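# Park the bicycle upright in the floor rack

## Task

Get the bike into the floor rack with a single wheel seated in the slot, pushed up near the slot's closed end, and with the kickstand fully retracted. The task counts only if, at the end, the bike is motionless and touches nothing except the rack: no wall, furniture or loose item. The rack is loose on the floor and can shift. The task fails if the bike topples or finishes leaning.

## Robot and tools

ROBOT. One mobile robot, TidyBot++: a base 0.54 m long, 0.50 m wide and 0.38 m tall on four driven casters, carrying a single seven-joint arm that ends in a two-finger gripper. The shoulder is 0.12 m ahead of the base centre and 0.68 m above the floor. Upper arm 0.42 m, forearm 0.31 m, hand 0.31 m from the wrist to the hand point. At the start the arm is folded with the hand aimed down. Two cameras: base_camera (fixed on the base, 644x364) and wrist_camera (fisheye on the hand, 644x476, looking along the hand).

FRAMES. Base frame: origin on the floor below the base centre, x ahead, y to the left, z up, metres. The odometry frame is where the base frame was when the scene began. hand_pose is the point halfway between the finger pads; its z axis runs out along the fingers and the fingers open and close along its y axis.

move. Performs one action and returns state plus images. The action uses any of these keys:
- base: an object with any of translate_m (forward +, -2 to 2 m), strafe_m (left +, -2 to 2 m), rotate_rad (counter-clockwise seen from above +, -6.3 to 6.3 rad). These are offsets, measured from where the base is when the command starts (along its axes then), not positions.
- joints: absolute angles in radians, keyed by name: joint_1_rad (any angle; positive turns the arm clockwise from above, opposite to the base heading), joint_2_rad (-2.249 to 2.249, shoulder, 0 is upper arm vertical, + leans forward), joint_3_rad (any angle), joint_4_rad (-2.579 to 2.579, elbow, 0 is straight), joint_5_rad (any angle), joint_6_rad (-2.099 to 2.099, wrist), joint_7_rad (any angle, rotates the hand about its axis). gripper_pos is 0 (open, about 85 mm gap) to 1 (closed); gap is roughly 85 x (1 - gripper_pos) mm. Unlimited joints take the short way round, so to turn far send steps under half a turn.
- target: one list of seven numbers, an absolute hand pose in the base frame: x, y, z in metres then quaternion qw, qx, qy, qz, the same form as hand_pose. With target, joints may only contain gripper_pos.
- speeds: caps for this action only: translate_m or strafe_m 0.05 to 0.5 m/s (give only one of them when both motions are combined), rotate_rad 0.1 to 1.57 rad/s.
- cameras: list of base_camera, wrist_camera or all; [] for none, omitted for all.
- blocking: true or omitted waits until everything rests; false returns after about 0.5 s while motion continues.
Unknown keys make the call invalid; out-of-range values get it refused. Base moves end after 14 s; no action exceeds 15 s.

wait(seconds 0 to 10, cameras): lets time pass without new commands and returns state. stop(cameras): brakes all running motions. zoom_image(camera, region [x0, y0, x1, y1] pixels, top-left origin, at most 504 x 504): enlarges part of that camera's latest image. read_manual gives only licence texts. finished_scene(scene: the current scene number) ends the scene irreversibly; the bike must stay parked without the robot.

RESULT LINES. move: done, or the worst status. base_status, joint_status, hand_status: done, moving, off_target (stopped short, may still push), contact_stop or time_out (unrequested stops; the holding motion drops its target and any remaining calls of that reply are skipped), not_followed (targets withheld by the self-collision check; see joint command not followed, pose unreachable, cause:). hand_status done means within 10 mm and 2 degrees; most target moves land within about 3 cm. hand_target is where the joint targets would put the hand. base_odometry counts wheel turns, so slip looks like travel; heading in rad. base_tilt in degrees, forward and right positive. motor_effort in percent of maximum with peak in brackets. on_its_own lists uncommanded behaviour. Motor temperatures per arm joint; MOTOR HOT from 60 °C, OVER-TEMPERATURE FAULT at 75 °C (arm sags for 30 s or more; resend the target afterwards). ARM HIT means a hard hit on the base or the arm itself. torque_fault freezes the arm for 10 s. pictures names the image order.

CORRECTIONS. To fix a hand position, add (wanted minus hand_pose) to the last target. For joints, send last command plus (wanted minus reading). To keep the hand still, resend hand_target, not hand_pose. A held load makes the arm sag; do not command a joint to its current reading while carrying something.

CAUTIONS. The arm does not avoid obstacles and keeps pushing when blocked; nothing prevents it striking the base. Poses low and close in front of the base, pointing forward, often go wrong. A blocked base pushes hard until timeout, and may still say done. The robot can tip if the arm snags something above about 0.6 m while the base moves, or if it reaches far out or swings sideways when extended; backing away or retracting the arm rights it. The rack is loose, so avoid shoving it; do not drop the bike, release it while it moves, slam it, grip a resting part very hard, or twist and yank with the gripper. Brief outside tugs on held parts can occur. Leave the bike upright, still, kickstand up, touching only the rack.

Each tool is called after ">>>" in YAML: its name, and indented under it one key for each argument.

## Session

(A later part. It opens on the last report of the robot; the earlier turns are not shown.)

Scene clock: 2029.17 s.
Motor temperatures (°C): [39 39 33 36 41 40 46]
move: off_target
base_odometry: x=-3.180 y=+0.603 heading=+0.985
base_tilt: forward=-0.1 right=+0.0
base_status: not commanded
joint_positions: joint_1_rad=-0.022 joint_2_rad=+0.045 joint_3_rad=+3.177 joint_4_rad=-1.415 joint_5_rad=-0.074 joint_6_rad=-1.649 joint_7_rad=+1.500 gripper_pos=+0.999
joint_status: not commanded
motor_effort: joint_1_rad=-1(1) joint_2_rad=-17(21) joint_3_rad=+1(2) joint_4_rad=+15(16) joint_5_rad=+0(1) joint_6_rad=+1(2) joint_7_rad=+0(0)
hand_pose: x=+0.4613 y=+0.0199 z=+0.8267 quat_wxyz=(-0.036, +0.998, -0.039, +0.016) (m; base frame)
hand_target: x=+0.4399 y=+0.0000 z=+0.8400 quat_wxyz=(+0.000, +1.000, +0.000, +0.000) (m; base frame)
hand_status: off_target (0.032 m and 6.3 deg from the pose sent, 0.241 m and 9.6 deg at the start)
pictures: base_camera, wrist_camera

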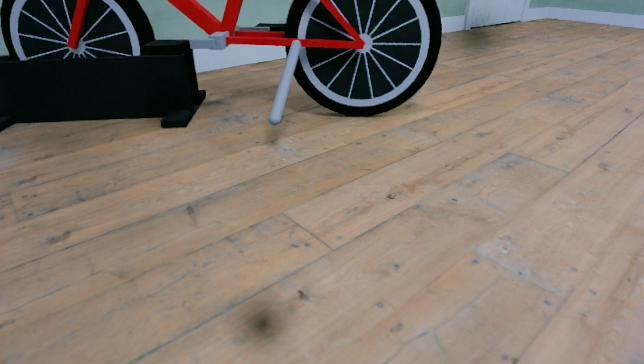

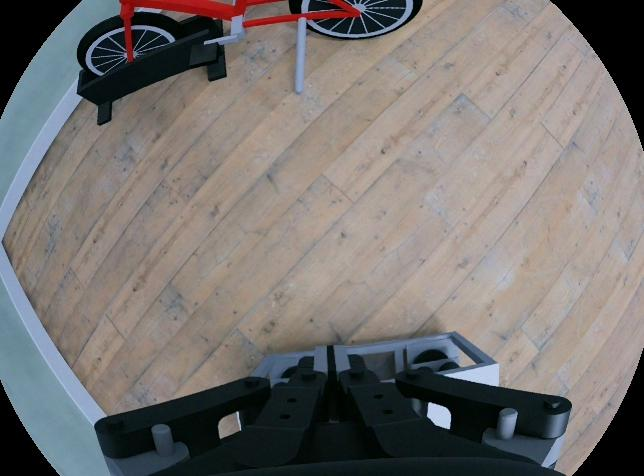

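>>> move:
  base: {"rotate_rad": 1.555}
  cameras: []

>>> move:
  base: {"translate_m": -0.76, "strafe_m": -1.02}

Scene clock: 2037.17 s.
Motor temperatures (°C): [39 39 33 36 41 40 46]
move: done
base_odometry: x=-3.180 y=+0.603 heading=+2.539
base_tilt: forward=+0.0 right=+0.0
base_status: done
joint_positions: joint_1_rad=-0.023 joint_2_rad=+0.045 joint_3_rad=+3.170 joint_4_rad=-1.414 joint_5_rad=-0.067 joint_6_rad=-1.651 joint_7_rad=+1.500 gripper_pos=+0.999
joint_status: not commanded
motor_effort: joint_1_rad=-1(3) joint_2_rad=-17(20) joint_3_rad=+1(3) joint_4_rad=+15(16) joint_5_rad=+0(1) joint_6_rad=+0(1) joint_7_rad=+0(0)
hand_pose: x=+0.4604 y=+0.0207 z=+0.8267 quat_wxyz=(-0.033, +0.999, -0.035, +0.014) (m; base frame)
hand_target: x=+0.4399 y=+0.0000 z=+0.8400 quat_wxyz=(+0.000, +1.000, +0.000, +0.000) (m; base frame)
hand_status: not commanded
pictures: none
No camera images: "cameras" was empty.

Scene clock: 2041.00 s.
Motor temperatures (°C): [39 39 33 36 41 40 46]
move: done
base_odometry: x=-1.976 y=+1.013 heading=+2.540
base_tilt: forward=+0.0 right=+0.1
base_status: done
joint_positions: joint_1_rad=-0.022 joint_2_rad=+0.040 joint_3_rad=+3.170 joint_4_rad=-1.414 joint_5_rad=-0.066 joint_6_rad=-1.654 joint_7_rad=+1.500 gripper_pos=+0.999
joint_status: not commanded
motor_effort: joint_1_rad=-1(2) joint_2_rad=-17(20) joint_3_rad=+2(4) joint_4_rad=+15(16) joint_5_rad=+0(1) joint_6_rad=+0(2) joint_7_rad=+0(1)
hand_pose: x=+0.4589 y=+0.0199 z=+0.8284 quat_wxyz=(-0.033, +0.999, -0.035, +0.016) (m; base frame)
hand_target: x=+0.4399 y=+0.0000 z=+0.8400 quat_wxyz=(+0.000, +1.000, +0.000, +0.000) (m; base frame)
hand_status: not commanded
pictures: base_camera, wrist_camera

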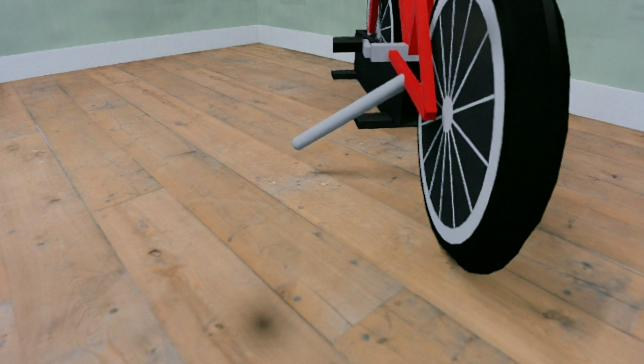

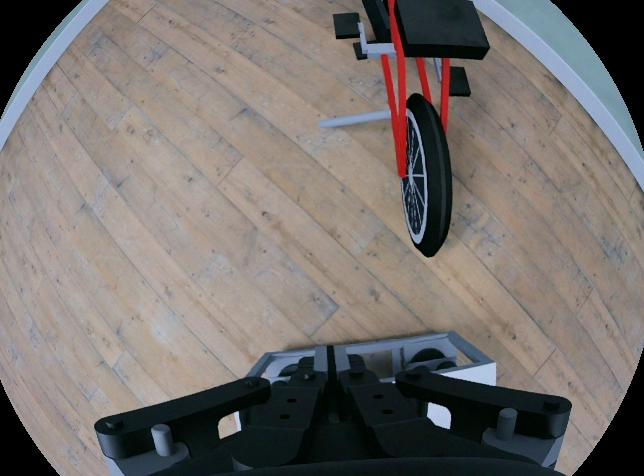

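>>> move:
  base: {"translate_m": 0.2, "strafe_m": -0.02}
  speeds: {"translate_m": 0.15}

>>> move:
  joints: {"gripper_pos": 0.15}
  target: [0.50, 0.12, 0.70, 0, 0.707, -0.707, 0]

Scene clock: 2058.63 s.
Motor temperatures (°C): [39 39 33 36 41 40 46]
move: done
base_odometry: x=-2.129 y=+1.143 heading=+2.539
base_tilt: forward=-0.2 right=+0.0
base_status: done
joint_positions: joint_1_rad=-0.022 joint_2_rad=+0.033 joint_3_rad=+3.170 joint_4_rad=-1.413 joint_5_rad=-0.066 joint_6_rad=-1.657 joint_7_rad=+1.500 gripper_pos=+0.999
joint_status: not commanded
motor_effort: joint_1_rad=-1(1) joint_2_rad=-17(20) joint_3_rad=+1(2) joint_4_rad=+15(16) joint_5_rad=+0(1) joint_6_rad=+0(2) joint_7_rad=+0(0)
hand_pose: x=+0.4571 y=+0.0198 z=+0.8309 quat_wxyz=(-0.033, +0.999, -0.035, +0.018) (m; base frame)
hand_target: x=+0.4399 y=+0.0000 z=+0.8400 quat_wxyz=(+0.000, +1.000, +0.000, +0.000) (m; base frame)
hand_status: not commanded
pictures: base_camera, wrist_camera

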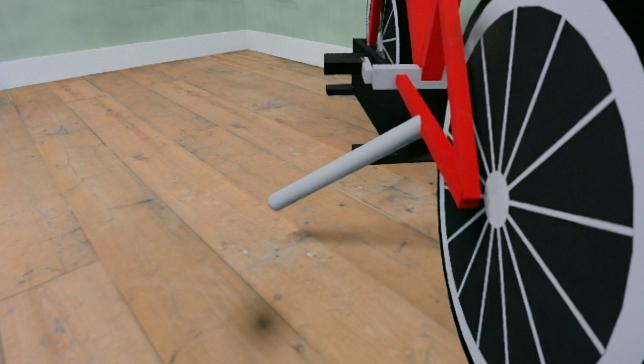

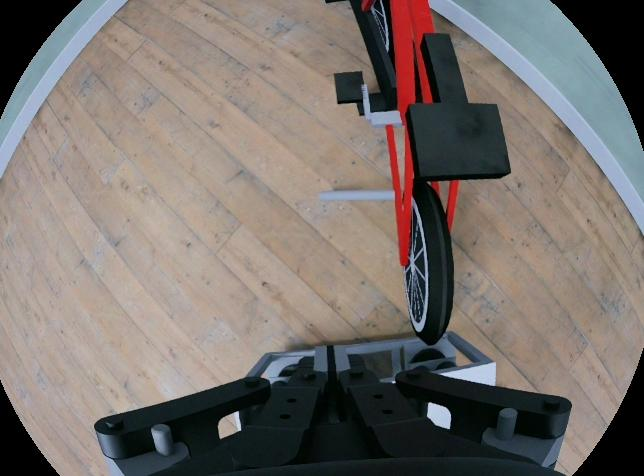

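Scene clock: 2061.07 s.
Motor temperatures (°C): [39 39 33 36 41 40 46]
move: off_target
base_odometry: x=-2.129 y=+1.143 heading=+2.539
base_tilt: forward=+0.0 right=+0.0
base_status: not commanded
joint_positions: joint_1_rad=-0.405 joint_2_rad=+0.216 joint_3_rad=+3.266 joint_4_rad=-1.577 joint_5_rad=-0.066 joint_6_rad=-1.390 joint_7_rad=-0.185 gripper_pos=+0.150
joint_status: all done
motor_effort: joint_1_rad=+0(2) joint_2_rad=-22(24) joint_3_rad=+2(3) joint_4_rad=+14(16) joint_5_rad=+0(1) joint_6_rad=+0(1) joint_7_rad=+0(0)
hand_pose: x=+0.4827 y=+0.1295 z=+0.7127 quat_wxyz=(+0.007, +0.736, -0.676, -0.027) (m; base frame)
hand_target: x=+0.5000 y=+0.1200 z=+0.7000 quat_wxyz=(+0.000, +0.707, -0.707, +0.000) (m; base frame)
hand_status: off_target (0.023 m and 5.8 deg from the pose sent, 0.170 m and 86.1 deg at the start)
pictures: base_camera, wrist_camera

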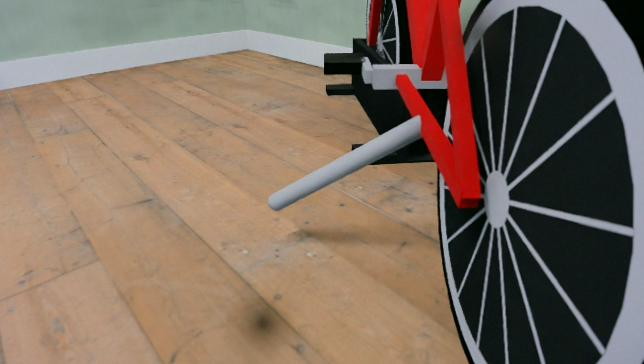

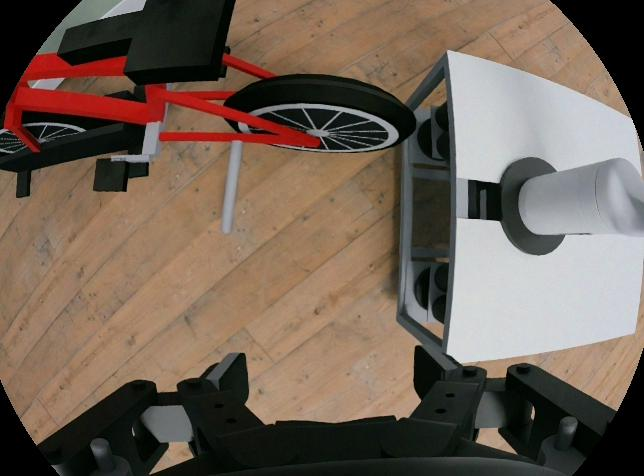

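>>> move:
  base: {"translate_m": 0.04}
  speeds: {"translate_m": 0.06}

Scene clock: 2066.77 s.
Motor temperatures (°C): [39 39 33 36 41 40 46]
move: done
base_odometry: x=-2.162 y=+1.166 heading=+2.539
base_tilt: forward=-0.1 right=+0.0
base_status: done
joint_positions: joint_1_rad=-0.406 joint_2_rad=+0.221 joint_3_rad=+3.267 joint_4_rad=-1.578 joint_5_rad=-0.066 joint_6_rad=-1.385 joint_7_rad=-0.188 gripper_pos=+0.150
joint_status: not commanded
motor_effort: joint_1_rad=-1(2) joint_2_rad=-23(26) joint_3_rad=+2(3) joint_4_rad=+14(15) joint_5_rad=+0(1) joint_6_rad=-1(2) joint_7_rad=+0(0)
hand_pose: x=+0.4842 y=+0.1294 z=+0.7107 quat_wxyz=(+0.007, +0.735, -0.678, -0.026) (m; base frame)
hand_target: x=+0.5000 y=+0.1200 z=+0.7000 quat_wxyz=(+0.000, +0.707, -0.707, +0.000) (m; base frame)
hand_status: not commanded
pictures: base_camera, wrist_camera

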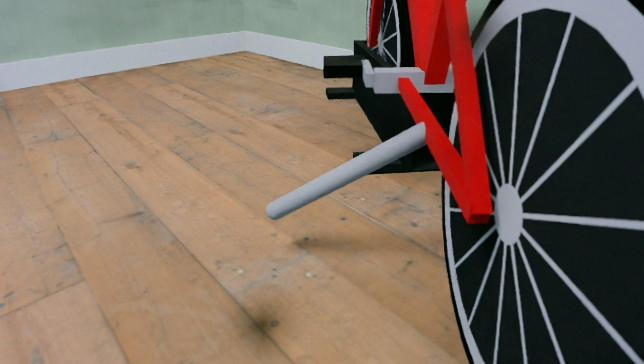

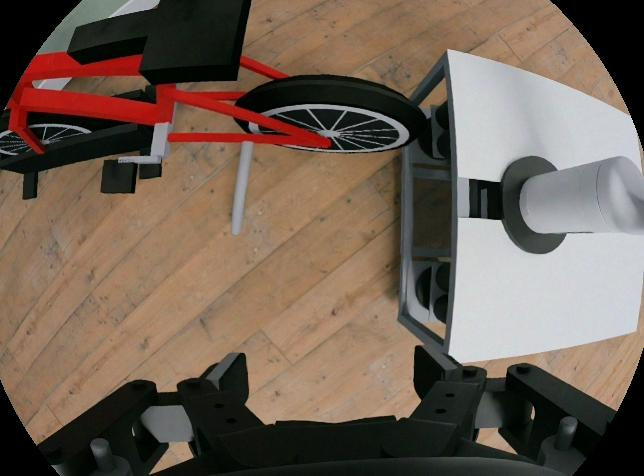

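>>> move:
  base: {"translate_m": 0.03}
  speeds: {"translate_m": 0.06}

>>> zoom_image:
  camera: "wrist_camera"
  region: [200, 40, 480, 260]

Scene clock: 2071.87 s.
Motor temperatures (°C): [39 38 33 36 41 40 46]
move: done
base_odometry: x=-2.187 y=+1.183 heading=+2.539
base_tilt: forward=-0.1 right=+0.1
base_status: done
joint_positions: joint_1_rad=-0.406 joint_2_rad=+0.222 joint_3_rad=+3.268 joint_4_rad=-1.578 joint_5_rad=-0.066 joint_6_rad=-1.384 joint_7_rad=-0.189 gripper_pos=+0.150
joint_status: not commanded
motor_effort: joint_1_rad=+0(2) joint_2_rad=-22(25) joint_3_rad=+1(3) joint_4_rad=+13(15) joint_5_rad=+0(0) joint_6_rad=+0(2) joint_7_rad=+0(0)
hand_pose: x=+0.4844 y=+0.1295 z=+0.7101 quat_wxyz=(+0.008, +0.735, -0.678, -0.026) (m; base frame)
hand_target: x=+0.5000 y=+0.1200 z=+0.7000 quat_wxyz=(+0.000, +0.707, -0.707, +0.000) (m; base frame)
hand_status: not commanded
pictures: base_camera, wrist_camera

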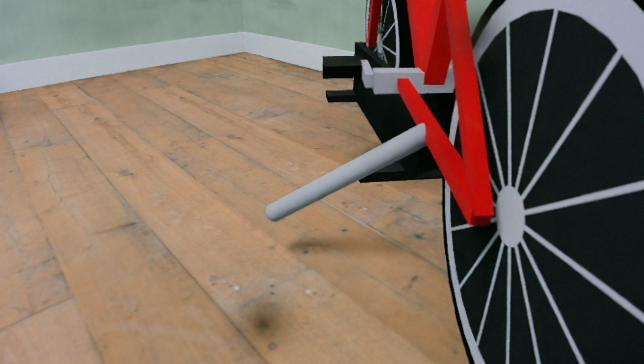

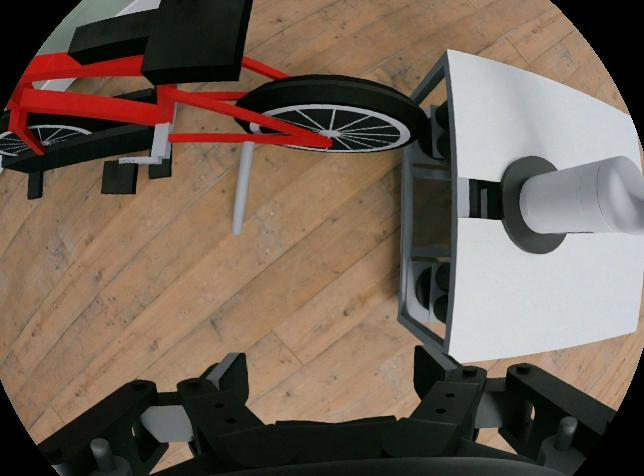

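Scaled by 1.800.

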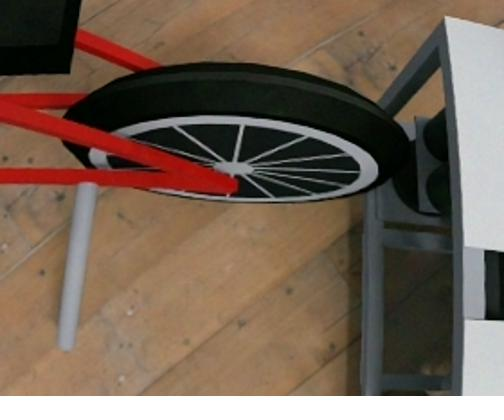

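>>> move:
  target: [0.57, 0.13, 0.50, 0, 0.707, -0.707, 0]
  cameras: []

>>> move:
  target: [0.63, 0.12, 0.30, 0, 0.707, -0.707, 0]

Scene clock: 2081.87 s.
Motor temperatures (°C): [39 38 33 36 41 40 46]
move: off_target
base_odometry: x=-2.187 y=+1.183 heading=+2.539
base_tilt: forward=-0.1 right=+0.1
base_status: not commanded
joint_positions: joint_1_rad=-0.526 joint_2_rad=+0.623 joint_3_rad=+3.519 joint_4_rad=-1.703 joint_5_rad=-0.234 joint_6_rad=-0.925 joint_7_rad=-0.082 gripper_pos=+0.150
joint_status: not commanded
motor_effort: joint_1_rad=+0(1) joint_2_rad=-31(33) joint_3_rad=+5(5) joint_4_rad=+10(15) joint_5_rad=+1(1) joint_6_rad=+1(1) joint_7_rad=+0(1)
hand_pose: x=+0.5585 y=+0.1191 z=+0.5074 quat_wxyz=(+0.034, +0.699, -0.715, -0.003) (m; base frame)
hand_target: x=+0.5700 y=+0.1300 z=+0.5000 quat_wxyz=(+0.000, +0.707, -0.707, +0.000) (m; base frame)
hand_status: off_target (0.017 m and 4.1 deg from the pose sent, 0.227 m and 5.6 deg at the start)
pictures: none
No camera images: "cameras" was empty.

Scene clock: 2083.53 s.
Motor temperatures (°C): [39 38 33 36 41 40 46]
move: off_target
base_odometry: x=-2.187 y=+1.183 heading=+2.539
base_tilt: forward=+0.0 right=+0.0
base_status: not commanded
joint_positions: joint_1_rad=-0.442 joint_2_rad=+1.086 joint_3_rad=+3.501 joint_4_rad=-1.590 joint_5_rad=-0.489 joint_6_rad=-0.667 joint_7_rad=+0.136 gripper_pos=+0.150
joint_status: not commanded
motor_effort: joint_1_rad=-1(2) joint_2_rad=-37(40) joint_3_rad=+6(7) joint_4_rad=+6(10) joint_5_rad=+0(1) joint_6_rad=-1(2) joint_7_rad=+0(0)
hand_pose: x=+0.5931 y=+0.1022 z=+0.3016 quat_wxyz=(+0.052, +0.697, -0.715, -0.017) (m; base frame)
hand_target: x=+0.6300 y=+0.1200 z=+0.3000 quat_wxyz=(+0.000, +0.707, -0.707, +0.000) (m; base frame)
hand_status: off_target (0.041 m and 6.5 deg from the pose sent, 0.219 m and 4.1 deg at the start)
pictures: base_camera, wrist_camera

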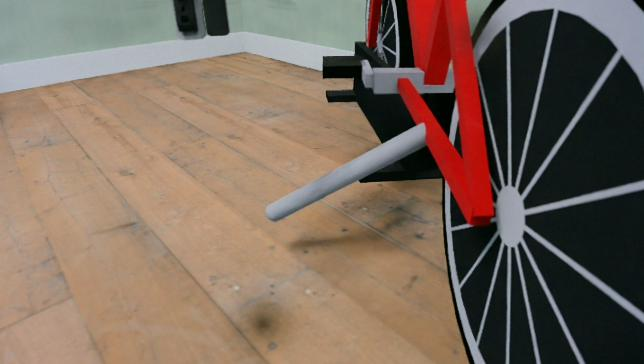

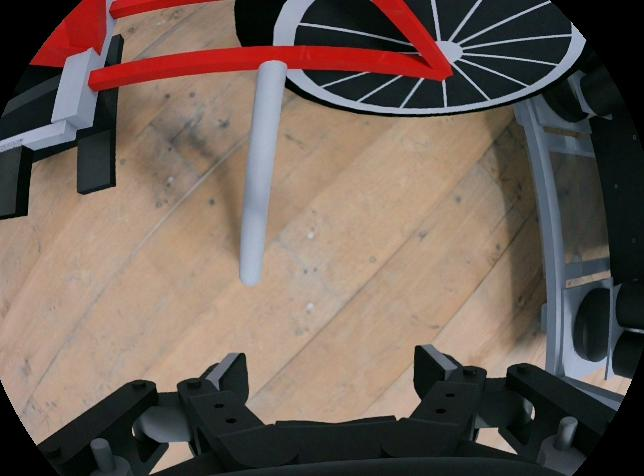

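>>> move:
  target: [0.66, 0.085, 0.17, -0.03, 0.707, -0.707, 0.01]

Scene clock: 2090.13 s.
Motor temperatures (°C): [39 38 32 36 41 40 46]
move: off_target
base_odometry: x=-2.187 y=+1.183 heading=+2.539
base_tilt: forward=-0.1 right=+0.0
base_status: not commanded
joint_positions: joint_1_rad=-0.289 joint_2_rad=+1.369 joint_3_rad=+3.402 joint_4_rad=-1.436 joint_5_rad=-0.623 joint_6_rad=-0.473 joint_7_rad=+0.329 gripper_pos=+0.150
joint_status: not commanded
motor_effort: joint_1_rad=-1(2) joint_2_rad=-40(43) joint_3_rad=+5(6) joint_4_rad=+3(7) joint_5_rad=+1(1) joint_6_rad=+0(1) joint_7_rad=+0(0)
hand_pose: x=+0.6195 y=+0.0718 z=+0.1657 quat_wxyz=(+0.017, +0.701, -0.713, -0.019) (m; base frame)
hand_target: x=+0.6600 y=+0.0850 z=+0.1700 quat_wxyz=(-0.030, +0.707, -0.707, +0.010) (m; base frame)
hand_status: off_target (0.043 m and 6.4 deg from the pose sent, 0.149 m and 10.0 deg at the start)
pictures: base_camera, wrist_camera

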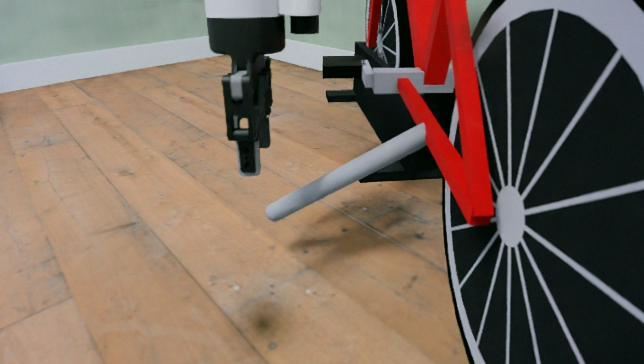

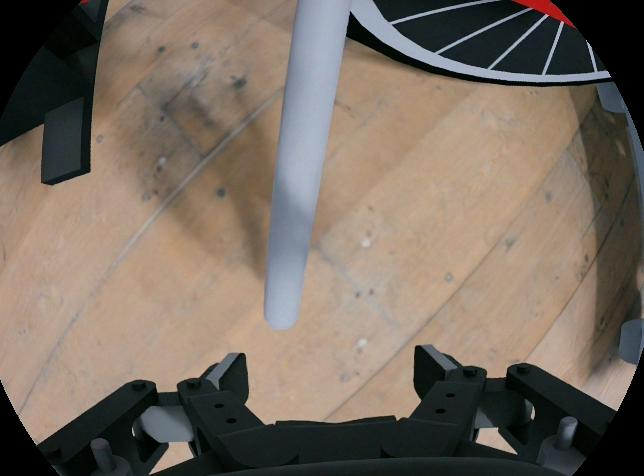

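>>> move:
  joints: {"gripper_pos": 0.0}
  target: [0.685, 0.05, 0.11, -0.03, 0.707, -0.707, 0.01]

Scene clock: 2094.77 s.
Motor temperatures (°C): [39 39 32 36 41 40 46]
move: off_target
base_odometry: x=-2.187 y=+1.183 heading=+2.539
base_tilt: forward=+0.0 right=+0.0
base_status: not commanded
joint_positions: joint_1_rad=-0.202 joint_2_rad=+1.516 joint_3_rad=+3.391 joint_4_rad=-1.237 joint_5_rad=-0.623 joint_6_rad=-0.472 joint_7_rad=+0.330 gripper_pos=+0.000
joint_status: all done
motor_effort: joint_1_rad=+0(2) joint_2_rad=-42(44) joint_3_rad=+4(5) joint_4_rad=+5(6) joint_5_rad=+0(1) joint_6_rad=+0(1) joint_7_rad=+0(0)
hand_pose: x=+0.6602 y=+0.0427 z=+0.1090 quat_wxyz=(-0.004, +0.688, -0.725, -0.009) (m; base frame)
hand_target: x=+0.6850 y=+0.0500 z=+0.1100 quat_wxyz=(-0.030, +0.707, -0.707, +0.010) (m; base frame)
hand_status: off_target (0.026 m and 4.7 deg from the pose sent, 0.089 m and 6.4 deg at the start)
pictures: base_camera, wrist_camera

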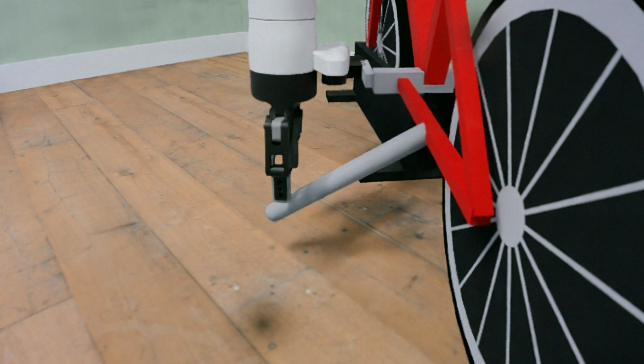

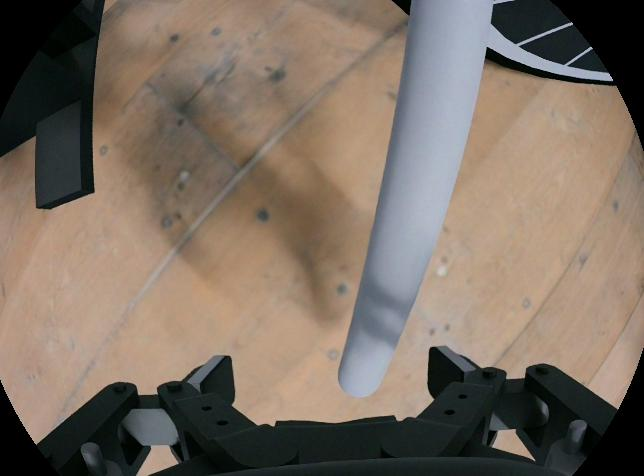

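>>> move:
  target: [0.68, 0.035, 0.068, -0.03, 0.707, -0.707, 0.01]

>>> move:
  joints: {"gripper_pos": 0.6}

Scene clock: 2099.07 s.
Motor temperatures (°C): [39 39 32 36 41 40 46]
move: off_target
base_odometry: x=-2.187 y=+1.183 heading=+2.539
base_tilt: forward=+0.0 right=+0.0
base_status: not commanded
joint_positions: joint_1_rad=-0.168 joint_2_rad=+1.610 joint_3_rad=+3.377 joint_4_rad=-1.161 joint_5_rad=-0.623 joint_6_rad=-0.467 joint_7_rad=+0.342 gripper_pos=+0.000
joint_status: not commanded
motor_effort: joint_1_rad=-1(2) joint_2_rad=-41(44) joint_3_rad=+4(5) joint_4_rad=+4(6) joint_5_rad=+0(1) joint_6_rad=+0(1) joint_7_rad=+0(0)
hand_pose: x=+0.6497 y=+0.0327 z=+0.0662 quat_wxyz=(-0.001, +0.687, -0.727, -0.018) (m; base frame)
hand_target: x=+0.6800 y=+0.0350 z=+0.0680 quat_wxyz=(-0.030, +0.707, -0.707, +0.010) (m; base frame)
hand_status: off_target (0.030 m and 5.7 deg from the pose sent, 0.046 m and 4.7 deg at the start)
pictures: base_camera, wrist_camera

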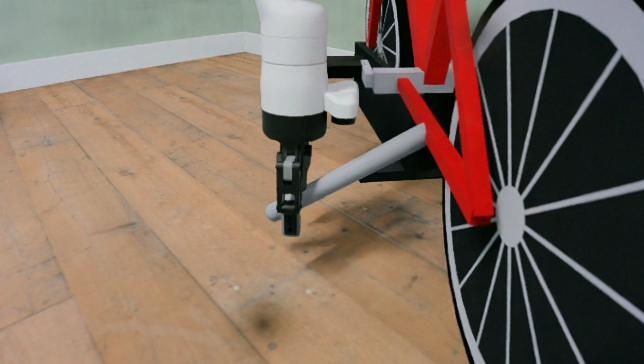

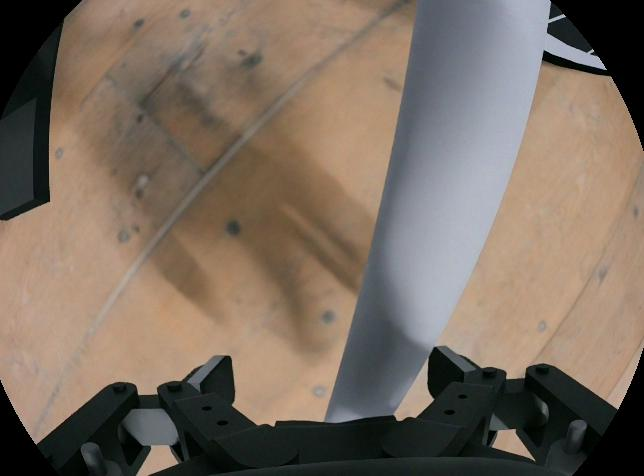

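Scene clock: 2100.03 s.
Motor temperatures (°C): [39 39 32 36 41 40 46]
move: done
base_odometry: x=-2.187 y=+1.183 heading=+2.539
base_tilt: forward=+0.0 right=+0.1
base_status: not commanded
joint_positions: joint_1_rad=-0.168 joint_2_rad=+1.614 joint_3_rad=+3.367 joint_4_rad=-1.161 joint_5_rad=-0.623 joint_6_rad=-0.466 joint_7_rad=+0.342 gripper_pos=+0.600
joint_status: all done
motor_effort: joint_1_rad=+0(1) joint_2_rad=-44(45) joint_3_rad=+5(6) joint_4_rad=+7(12) joint_5_rad=+1(1) joint_6_rad=+2(7) joint_7_rad=+0(1)
hand_pose: x=+0.6467 y=+0.0377 z=+0.0634 quat_wxyz=(-0.002, +0.687, -0.727, -0.022) (m; base frame)
hand_target: x=+0.6800 y=+0.0350 z=+0.0680 quat_wxyz=(-0.030, +0.707, -0.707, +0.010) (m; base frame)
hand_status: not commanded
pictures: base_camera, wrist_camera

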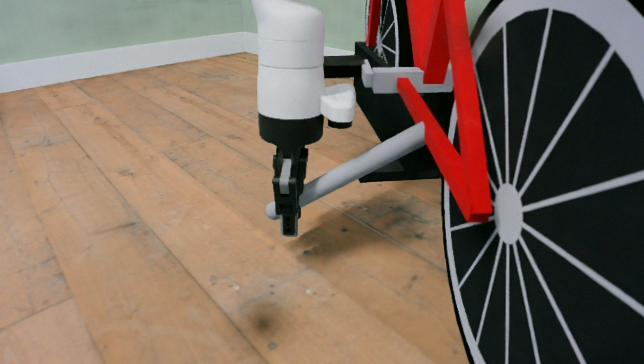

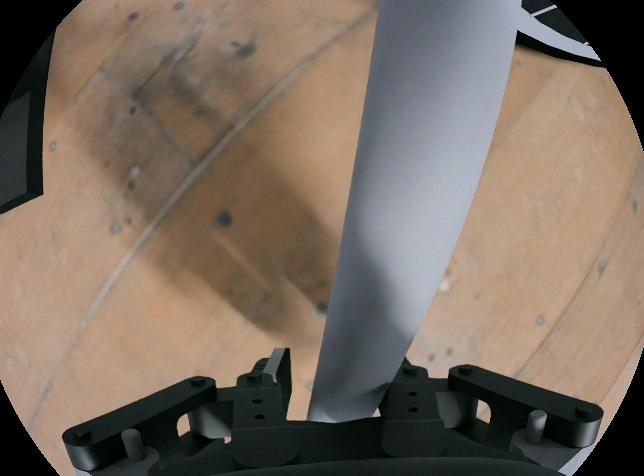

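>>> move:
  joints: {"gripper_pos": 0.85}

Scene clock: 2103.30 s.
Motor temperatures (°C): [39 39 32 36 41 40 46]
move: off_target
base_odometry: x=-2.187 y=+1.183 heading=+2.539
base_tilt: forward=+0.0 right=+0.0
base_status: not commanded
joint_positions: joint_1_rad=-0.159 joint_2_rad=+1.614 joint_3_rad=+3.358 joint_4_rad=-1.163 joint_5_rad=-0.646 joint_6_rad=-0.462 joint_7_rad=+0.342 gripper_pos=+0.757
joint_status: gripper_pos off_target (ended at +0.757, target +0.850)
motor_effort: joint_1_rad=-2(3) joint_2_rad=-40(44) joint_3_rad=+5(8) joint_4_rad=+6(12) joint_5_rad=+5(7) joint_6_rad=+0(7) joint_7_rad=+5(7)
hand_pose: x=+0.6474 y=+0.0406 z=+0.0633 quat_wxyz=(-0.009, +0.675, -0.737, -0.027) (m; base frame)
hand_target: x=+0.6800 y=+0.0350 z=+0.0680 quat_wxyz=(-0.030, +0.707, -0.707, +0.010) (m; base frame)
hand_status: not commanded
pictures: base_camera, wrist_camera

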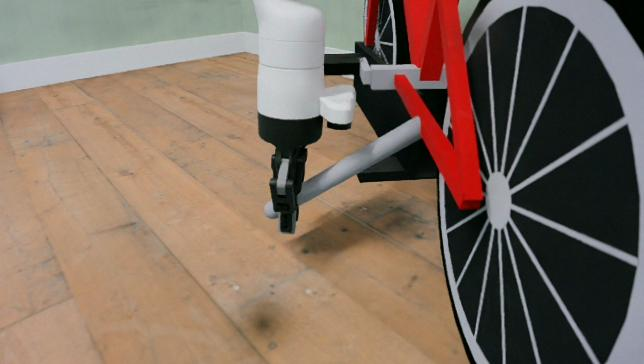

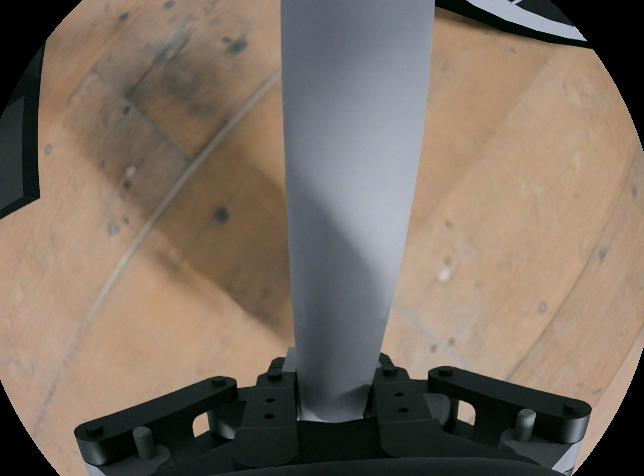

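>>> move:
  target: [0.635, 0.035, 0.062, -0.03, 0.707, -0.707, 0.01]

Scene clock: 2122.50 s.
Motor temperatures (°C): [39 39 32 36 41 40 46]
move: off_target
base_odometry: x=-2.187 y=+1.183 heading=+2.539
base_tilt: forward=+0.0 right=+0.0
base_status: not commanded
joint_positions: joint_1_rad=-0.150 joint_2_rad=+1.590 joint_3_rad=+3.308 joint_4_rad=-1.267 joint_5_rad=-0.706 joint_6_rad=-0.313 joint_7_rad=+0.483 gripper_pos=+0.763
joint_status: not commanded
motor_effort: joint_1_rad=-2(3) joint_2_rad=-36(41) joint_3_rad=+4(6) joint_4_rad=+0(7) joint_5_rad=+4(6) joint_6_rad=-2(3) joint_7_rad=+3(6)
hand_pose: x=+0.6414 y=+0.0408 z=+0.0635 quat_wxyz=(-0.028, +0.693, -0.720, -0.002) (m; base frame)
hand_target: x=+0.6350 y=+0.0350 z=+0.0620 quat_wxyz=(-0.030, +0.707, -0.707, +0.010) (m; base frame)
hand_status: off_target (0.009 m and 2.6 deg from the pose sent, 0.014 m and 7.0 deg at the start)
pictures: base_camera, wrist_camera

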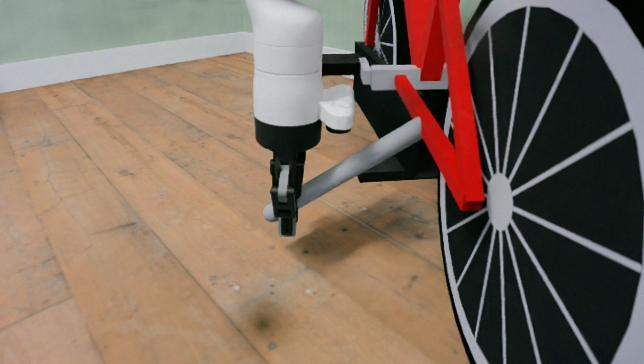

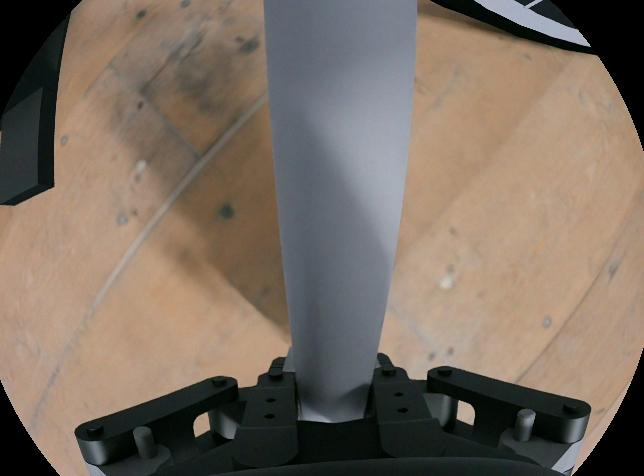

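>>> move:
  target: [0.585, 0.035, 0.058, -0.03, 0.707, -0.707, 0.01]

Scene clock: 2126.67 s.
Motor temperatures (°C): [39 39 32 36 41 40 46]
move: off_target
base_odometry: x=-2.187 y=+1.183 heading=+2.539
base_tilt: forward=-0.1 right=+0.0
base_status: not commanded
joint_positions: joint_1_rad=-0.070 joint_2_rad=+1.565 joint_3_rad=+3.168 joint_4_rad=-1.417 joint_5_rad=-0.755 joint_6_rad=-0.097 joint_7_rad=+0.671 gripper_pos=+0.768
joint_status: not commanded
motor_effort: joint_1_rad=-2(2) joint_2_rad=-34(36) joint_3_rad=+1(4) joint_4_rad=-5(7) joint_5_rad=+1(4) joint_6_rad=-3(5) joint_7_rad=+1(3)
hand_pose: x=+0.6158 y=+0.0403 z=+0.0637 quat_wxyz=(-0.047, +0.703, -0.709, +0.014) (m; base frame)
hand_target: x=+0.5850 y=+0.0350 z=+0.0580 quat_wxyz=(-0.030, +0.707, -0.707, +0.010) (m; base frame)
hand_status: off_target (0.032 m and 2.0 deg from the pose sent, 0.057 m and 2.6 deg at the start)
pictures: base_camera, wrist_camera

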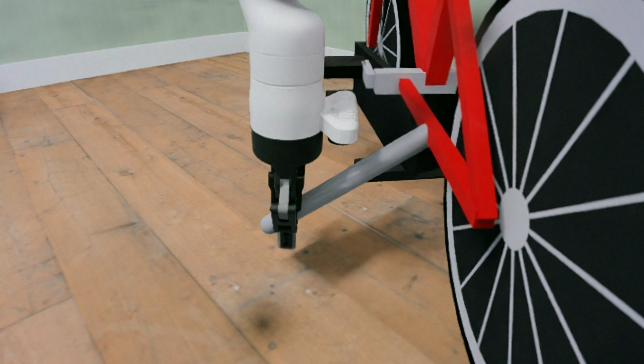

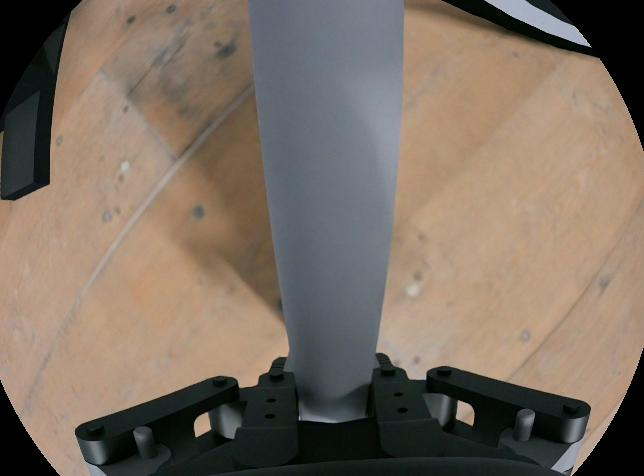

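>>> move:
  target: [0.545, 0.035, 0.055, -0.03, 0.707, -0.707, 0.01]

Scene clock: 2141.17 s.
Motor temperatures (°C): [39 39 32 36 41 40 46]
move: off_target
base_odometry: x=-2.187 y=+1.183 heading=+2.539
base_tilt: forward=+0.0 right=+0.0
base_status: not commanded
joint_positions: joint_1_rad=+0.013 joint_2_rad=+1.553 joint_3_rad=+3.043 joint_4_rad=-1.487 joint_5_rad=-0.737 joint_6_rad=+0.101 joint_7_rad=+0.710 gripper_pos=+0.768
joint_status: not commanded
motor_effort: joint_1_rad=+0(1) joint_2_rad=-28(35) joint_3_rad=+0(2) joint_4_rad=-14(15) joint_5_rad=-4(4) joint_6_rad=-5(6) joint_7_rad=-3(4)
hand_pose: x=+0.6272 y=+0.0348 z=+0.0733 quat_wxyz=(-0.074, +0.686, -0.722, +0.051) (m; base frame)
hand_target: x=+0.5450 y=+0.0350 z=+0.0550 quat_wxyz=(-0.030, +0.707, -0.707, +0.010) (m; base frame)
hand_status: off_target (0.084 m and 7.4 deg from the pose sent, 0.072 m and 2.0 deg at the start)
pictures: base_camera, wrist_camera

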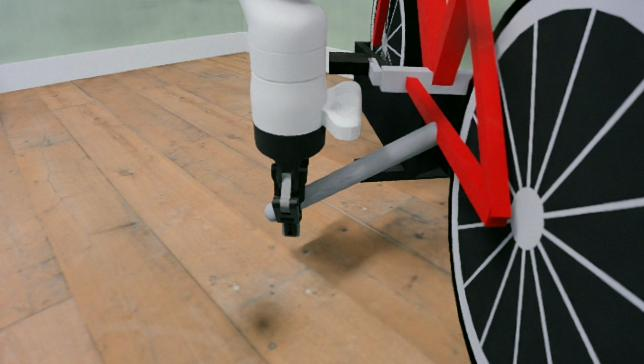

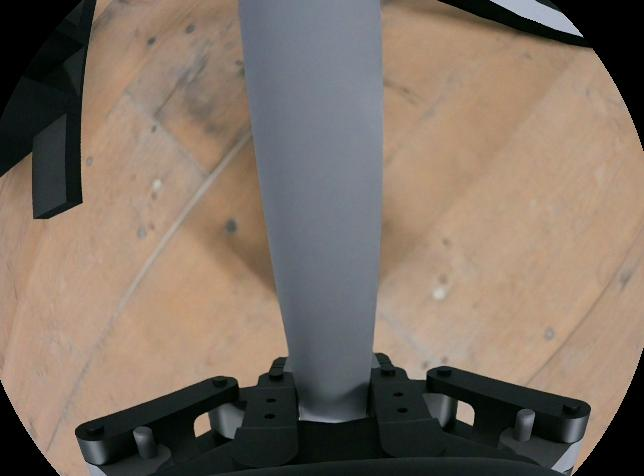

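>>> wait:
  seconds: 1

Scene clock: 2163.07 s.
Motor temperatures (°C): [39 39 32 36 41 40 46]
base_odometry: x=-2.187 y=+1.183 heading=+2.539
base_tilt: forward=+0.0 right=+0.1
base_status: not commanded
joint_positions: joint_1_rad=+0.013 joint_2_rad=+1.553 joint_3_rad=+3.043 joint_4_rad=-1.487 joint_5_rad=-0.737 joint_6_rad=+0.102 joint_7_rad=+0.710 gripper_pos=+0.768
joint_status: not commanded
motor_effort: joint_1_rad=+0(1) joint_2_rad=-28(35) joint_3_rad=-1(2) joint_4_rad=-14(15) joint_5_rad=-3(4) joint_6_rad=-5(6) joint_7_rad=-3(4)
hand_pose: x=+0.6272 y=+0.0348 z=+0.0733 quat_wxyz=(-0.074, +0.686, -0.722, +0.051) (m; base frame)
hand_target: x=+0.5450 y=+0.0350 z=+0.0550 quat_wxyz=(-0.030, +0.707, -0.707, +0.010) (m; base frame)
hand_status: off_target (0.084 m and 7.5 deg from the pose sent, 0.072 m and 2.0 deg at the start)
wait: 1.00 s; at rest from the start
pictures: base_camera, wrist_camera

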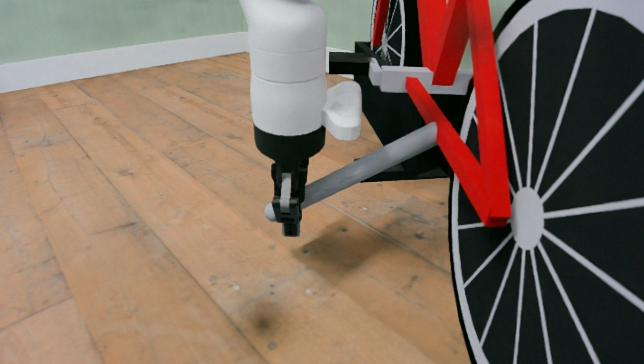

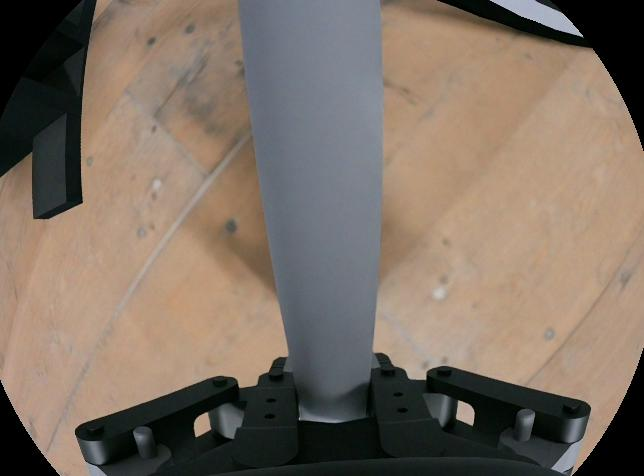

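>>> move:
  target: [0.48, 0.035, 0.05, -0.03, 0.707, -0.707, 0.01]

Scene clock: 2168.73 s.
Motor temperatures (°C): [39 39 32 36 41 40 46]
move: off_target
base_odometry: x=-2.187 y=+1.183 heading=+2.539
base_tilt: forward=+0.0 right=+0.1
base_status: not commanded
joint_positions: joint_1_rad=+0.090 joint_2_rad=+1.550 joint_3_rad=+2.929 joint_4_rad=-1.634 joint_5_rad=-0.532 joint_6_rad=+0.357 joint_7_rad=+0.710 gripper_pos=+0.769
joint_status: not commanded
motor_effort: joint_1_rad=+4(4) joint_2_rad=-21(28) joint_3_rad=-1(2) joint_4_rad=-20(21) joint_5_rad=-9(10) joint_6_rad=-7(8) joint_7_rad=-7(8)
hand_pose: x=+0.6125 y=+0.0319 z=+0.0858 quat_wxyz=(-0.092, +0.724, -0.677, +0.095) (m; base frame)
hand_target: x=+0.4800 y=+0.0350 z=+0.0500 quat_wxyz=(-0.030, +0.707, -0.707, +0.010) (m; base frame)
hand_status: off_target (0.137 m and 12.7 deg from the pose sent, 0.149 m and 7.5 deg at the start)
pictures: base_camera, wrist_camera

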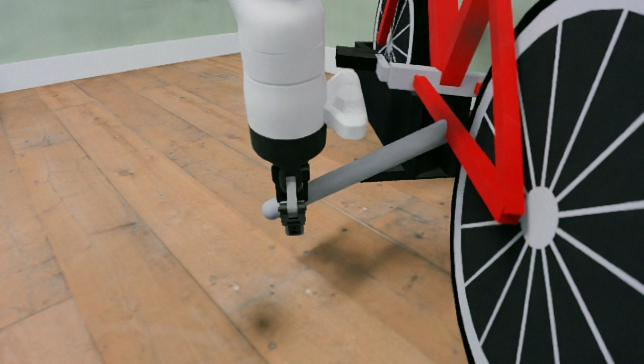

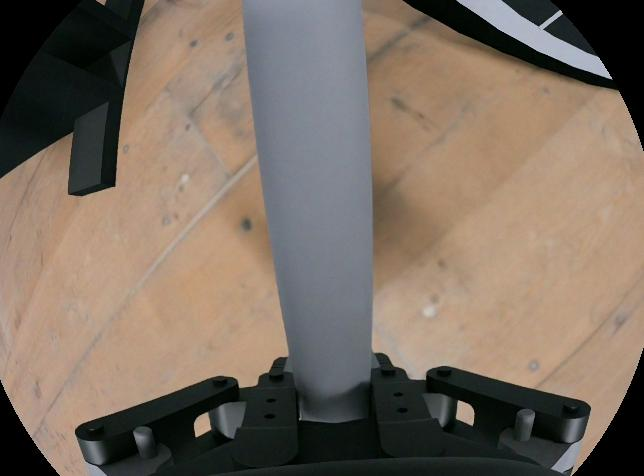

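>>> move:
  target: [0.63, 0.035, 0.06, -0.03, 0.707, -0.707, 0.01]

>>> move:
  target: [0.69, 0.035, 0.06, -0.03, 0.707, -0.707, 0.01]

Scene clock: 2174.73 s.
Motor temperatures (°C): [39 39 32 36 41 40 46]
move: off_target
base_odometry: x=-2.187 y=+1.183 heading=+2.539
base_tilt: forward=+0.0 right=+0.1
base_status: not commanded
joint_positions: joint_1_rad=-0.132 joint_2_rad=+1.561 joint_3_rad=+3.244 joint_4_rad=-1.361 joint_5_rad=-0.735 joint_6_rad=-0.150 joint_7_rad=+0.640 gripper_pos=+0.771
joint_status: not commanded
motor_effort: joint_1_rad=+0(4) joint_2_rad=-38(38) joint_3_rad=+6(7) joint_4_rad=+5(21) joint_5_rad=+5(9) joint_6_rad=+0(7) joint_7_rad=+5(7)
hand_pose: x=+0.6418 y=+0.0384 z=+0.0702 quat_wxyz=(-0.041, +0.725, -0.687, +0.035) (m; base frame)
hand_target: x=+0.6300 y=+0.0350 z=+0.0600 quat_wxyz=(-0.030, +0.707, -0.707, +0.010) (m; base frame)
hand_status: off_target (0.016 m and 4.4 deg from the pose sent, 0.031 m and 12.7 deg at the start)
pictures: base_camera, wrist_camera

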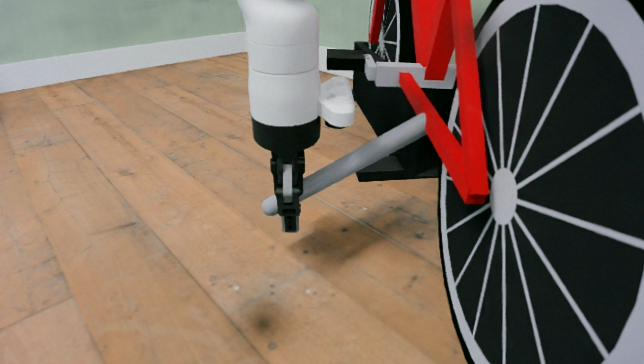

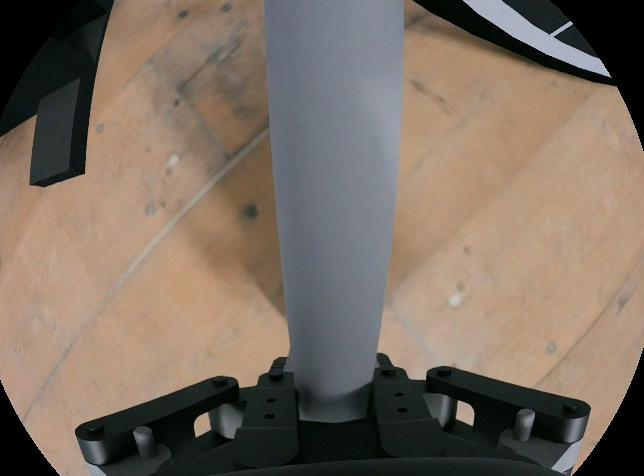

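Scene clock: 2176.30 s.
Motor temperatures (°C): [39 39 32 36 41 40 46]
move: off_target
base_odometry: x=-2.187 y=+1.183 heading=+2.539
base_tilt: forward=+0.0 right=+0.1
base_status: not commanded
joint_positions: joint_1_rad=-0.151 joint_2_rad=+1.627 joint_3_rad=+3.336 joint_4_rad=-1.155 joint_5_rad=-0.725 joint_6_rad=-0.379 joint_7_rad=+0.402 gripper_pos=+0.771
joint_status: not commanded
motor_effort: joint_1_rad=+0(2) joint_2_rad=-41(42) joint_3_rad=+6(7) joint_4_rad=+14(16) joint_5_rad=+6(8) joint_6_rad=+1(5) joint_7_rad=+8(9)
hand_pose: x=+0.6701 y=+0.0457 z=+0.0569 quat_wxyz=(-0.043, +0.667, -0.744, -0.005) (m; base frame)
hand_target: x=+0.6900 y=+0.0350 z=+0.0600 quat_wxyz=(-0.030, +0.707, -0.707, +0.010) (m; base frame)
hand_status: off_target (0.023 m and 6.7 deg from the pose sent, 0.049 m and 4.4 deg at the start)
pictures: base_camera, wrist_camera

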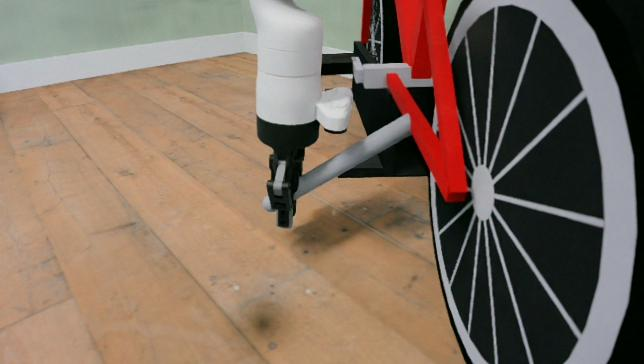

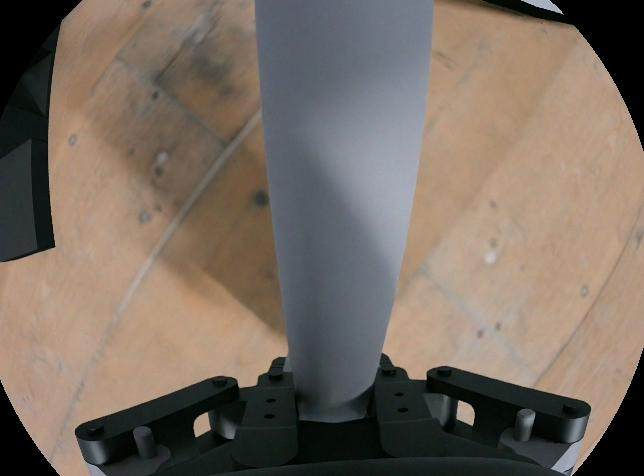

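>>> move:
  target: [0.48, 0.035, 0.045, -0.03, 0.707, -0.707, 0.01]
  cameras: []

>>> move:
  target: [0.42, 0.035, 0.03, -0.03, 0.707, -0.707, 0.01]

Scene clock: 2204.50 s.
Motor temperatures (°C): [39 39 32 36 41 40 46]
move: off_target
base_odometry: x=-2.187 y=+1.183 heading=+2.539
base_tilt: forward=-0.1 right=+0.0
base_status: not commanded
joint_positions: joint_1_rad=+0.083 joint_2_rad=+1.562 joint_3_rad=+2.920 joint_4_rad=-1.596 joint_5_rad=-0.522 joint_6_rad=+0.347 joint_7_rad=+0.629 gripper_pos=+0.771
joint_status: not commanded
motor_effort: joint_1_rad=+6(8) joint_2_rad=-21(42) joint_3_rad=+1(7) joint_4_rad=-24(25) joint_5_rad=-10(11) joint_6_rad=-5(8) joint_7_rad=-8(8)
hand_pose: x=+0.6270 y=+0.0418 z=+0.0832 quat_wxyz=(-0.108, +0.698, -0.701, +0.093) (m; base frame)
hand_target: x=+0.4800 y=+0.0350 z=+0.0450 quat_wxyz=(-0.030, +0.707, -0.707, +0.010) (m; base frame)
hand_status: off_target (0.152 m and 13.2 deg from the pose sent, 0.191 m and 6.7 deg at the start)
pictures: none
No camera images: "cameras" was empty.

Scene clock: 2205.43 s.
Motor temperatures (°C): [39 39 32 36 41 40 46]
move: off_target
base_odometry: x=-2.187 y=+1.183 heading=+2.539
base_tilt: forward=+0.0 right=+0.0
base_status: not commanded
joint_positions: joint_1_rad=+0.117 joint_2_rad=+1.598 joint_3_rad=+2.877 joint_4_rad=-1.690 joint_5_rad=-0.359 joint_6_rad=+0.551 joint_7_rad=+0.629 gripper_pos=+0.771
joint_status: not commanded
motor_effort: joint_1_rad=+9(9) joint_2_rad=-12(22) joint_3_rad=+2(3) joint_4_rad=-28(29) joint_5_rad=-14(15) joint_6_rad=-6(7) joint_7_rad=-11(11)
hand_pose: x=+0.6153 y=+0.0430 z=+0.0840 quat_wxyz=(-0.130, +0.732, -0.656, +0.133) (m; base frame)
hand_target: x=+0.4200 y=+0.0350 z=+0.0300 quat_wxyz=(-0.030, +0.707, -0.707, +0.010) (m; base frame)
hand_status: off_target (0.203 m and 19.3 deg from the pose sent, 0.214 m and 13.2 deg at the start)
pictures: base_camera, wrist_camera

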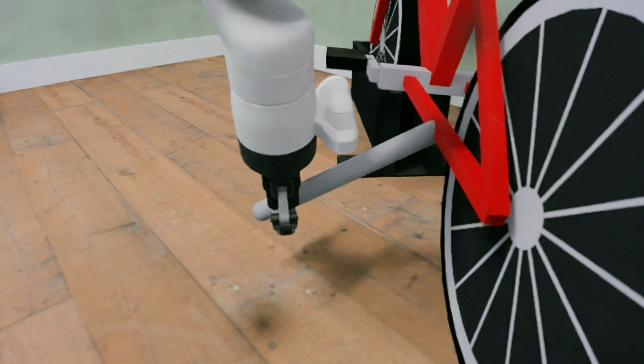

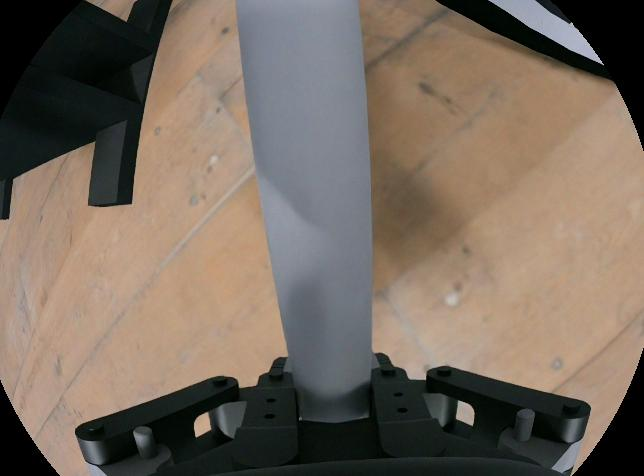

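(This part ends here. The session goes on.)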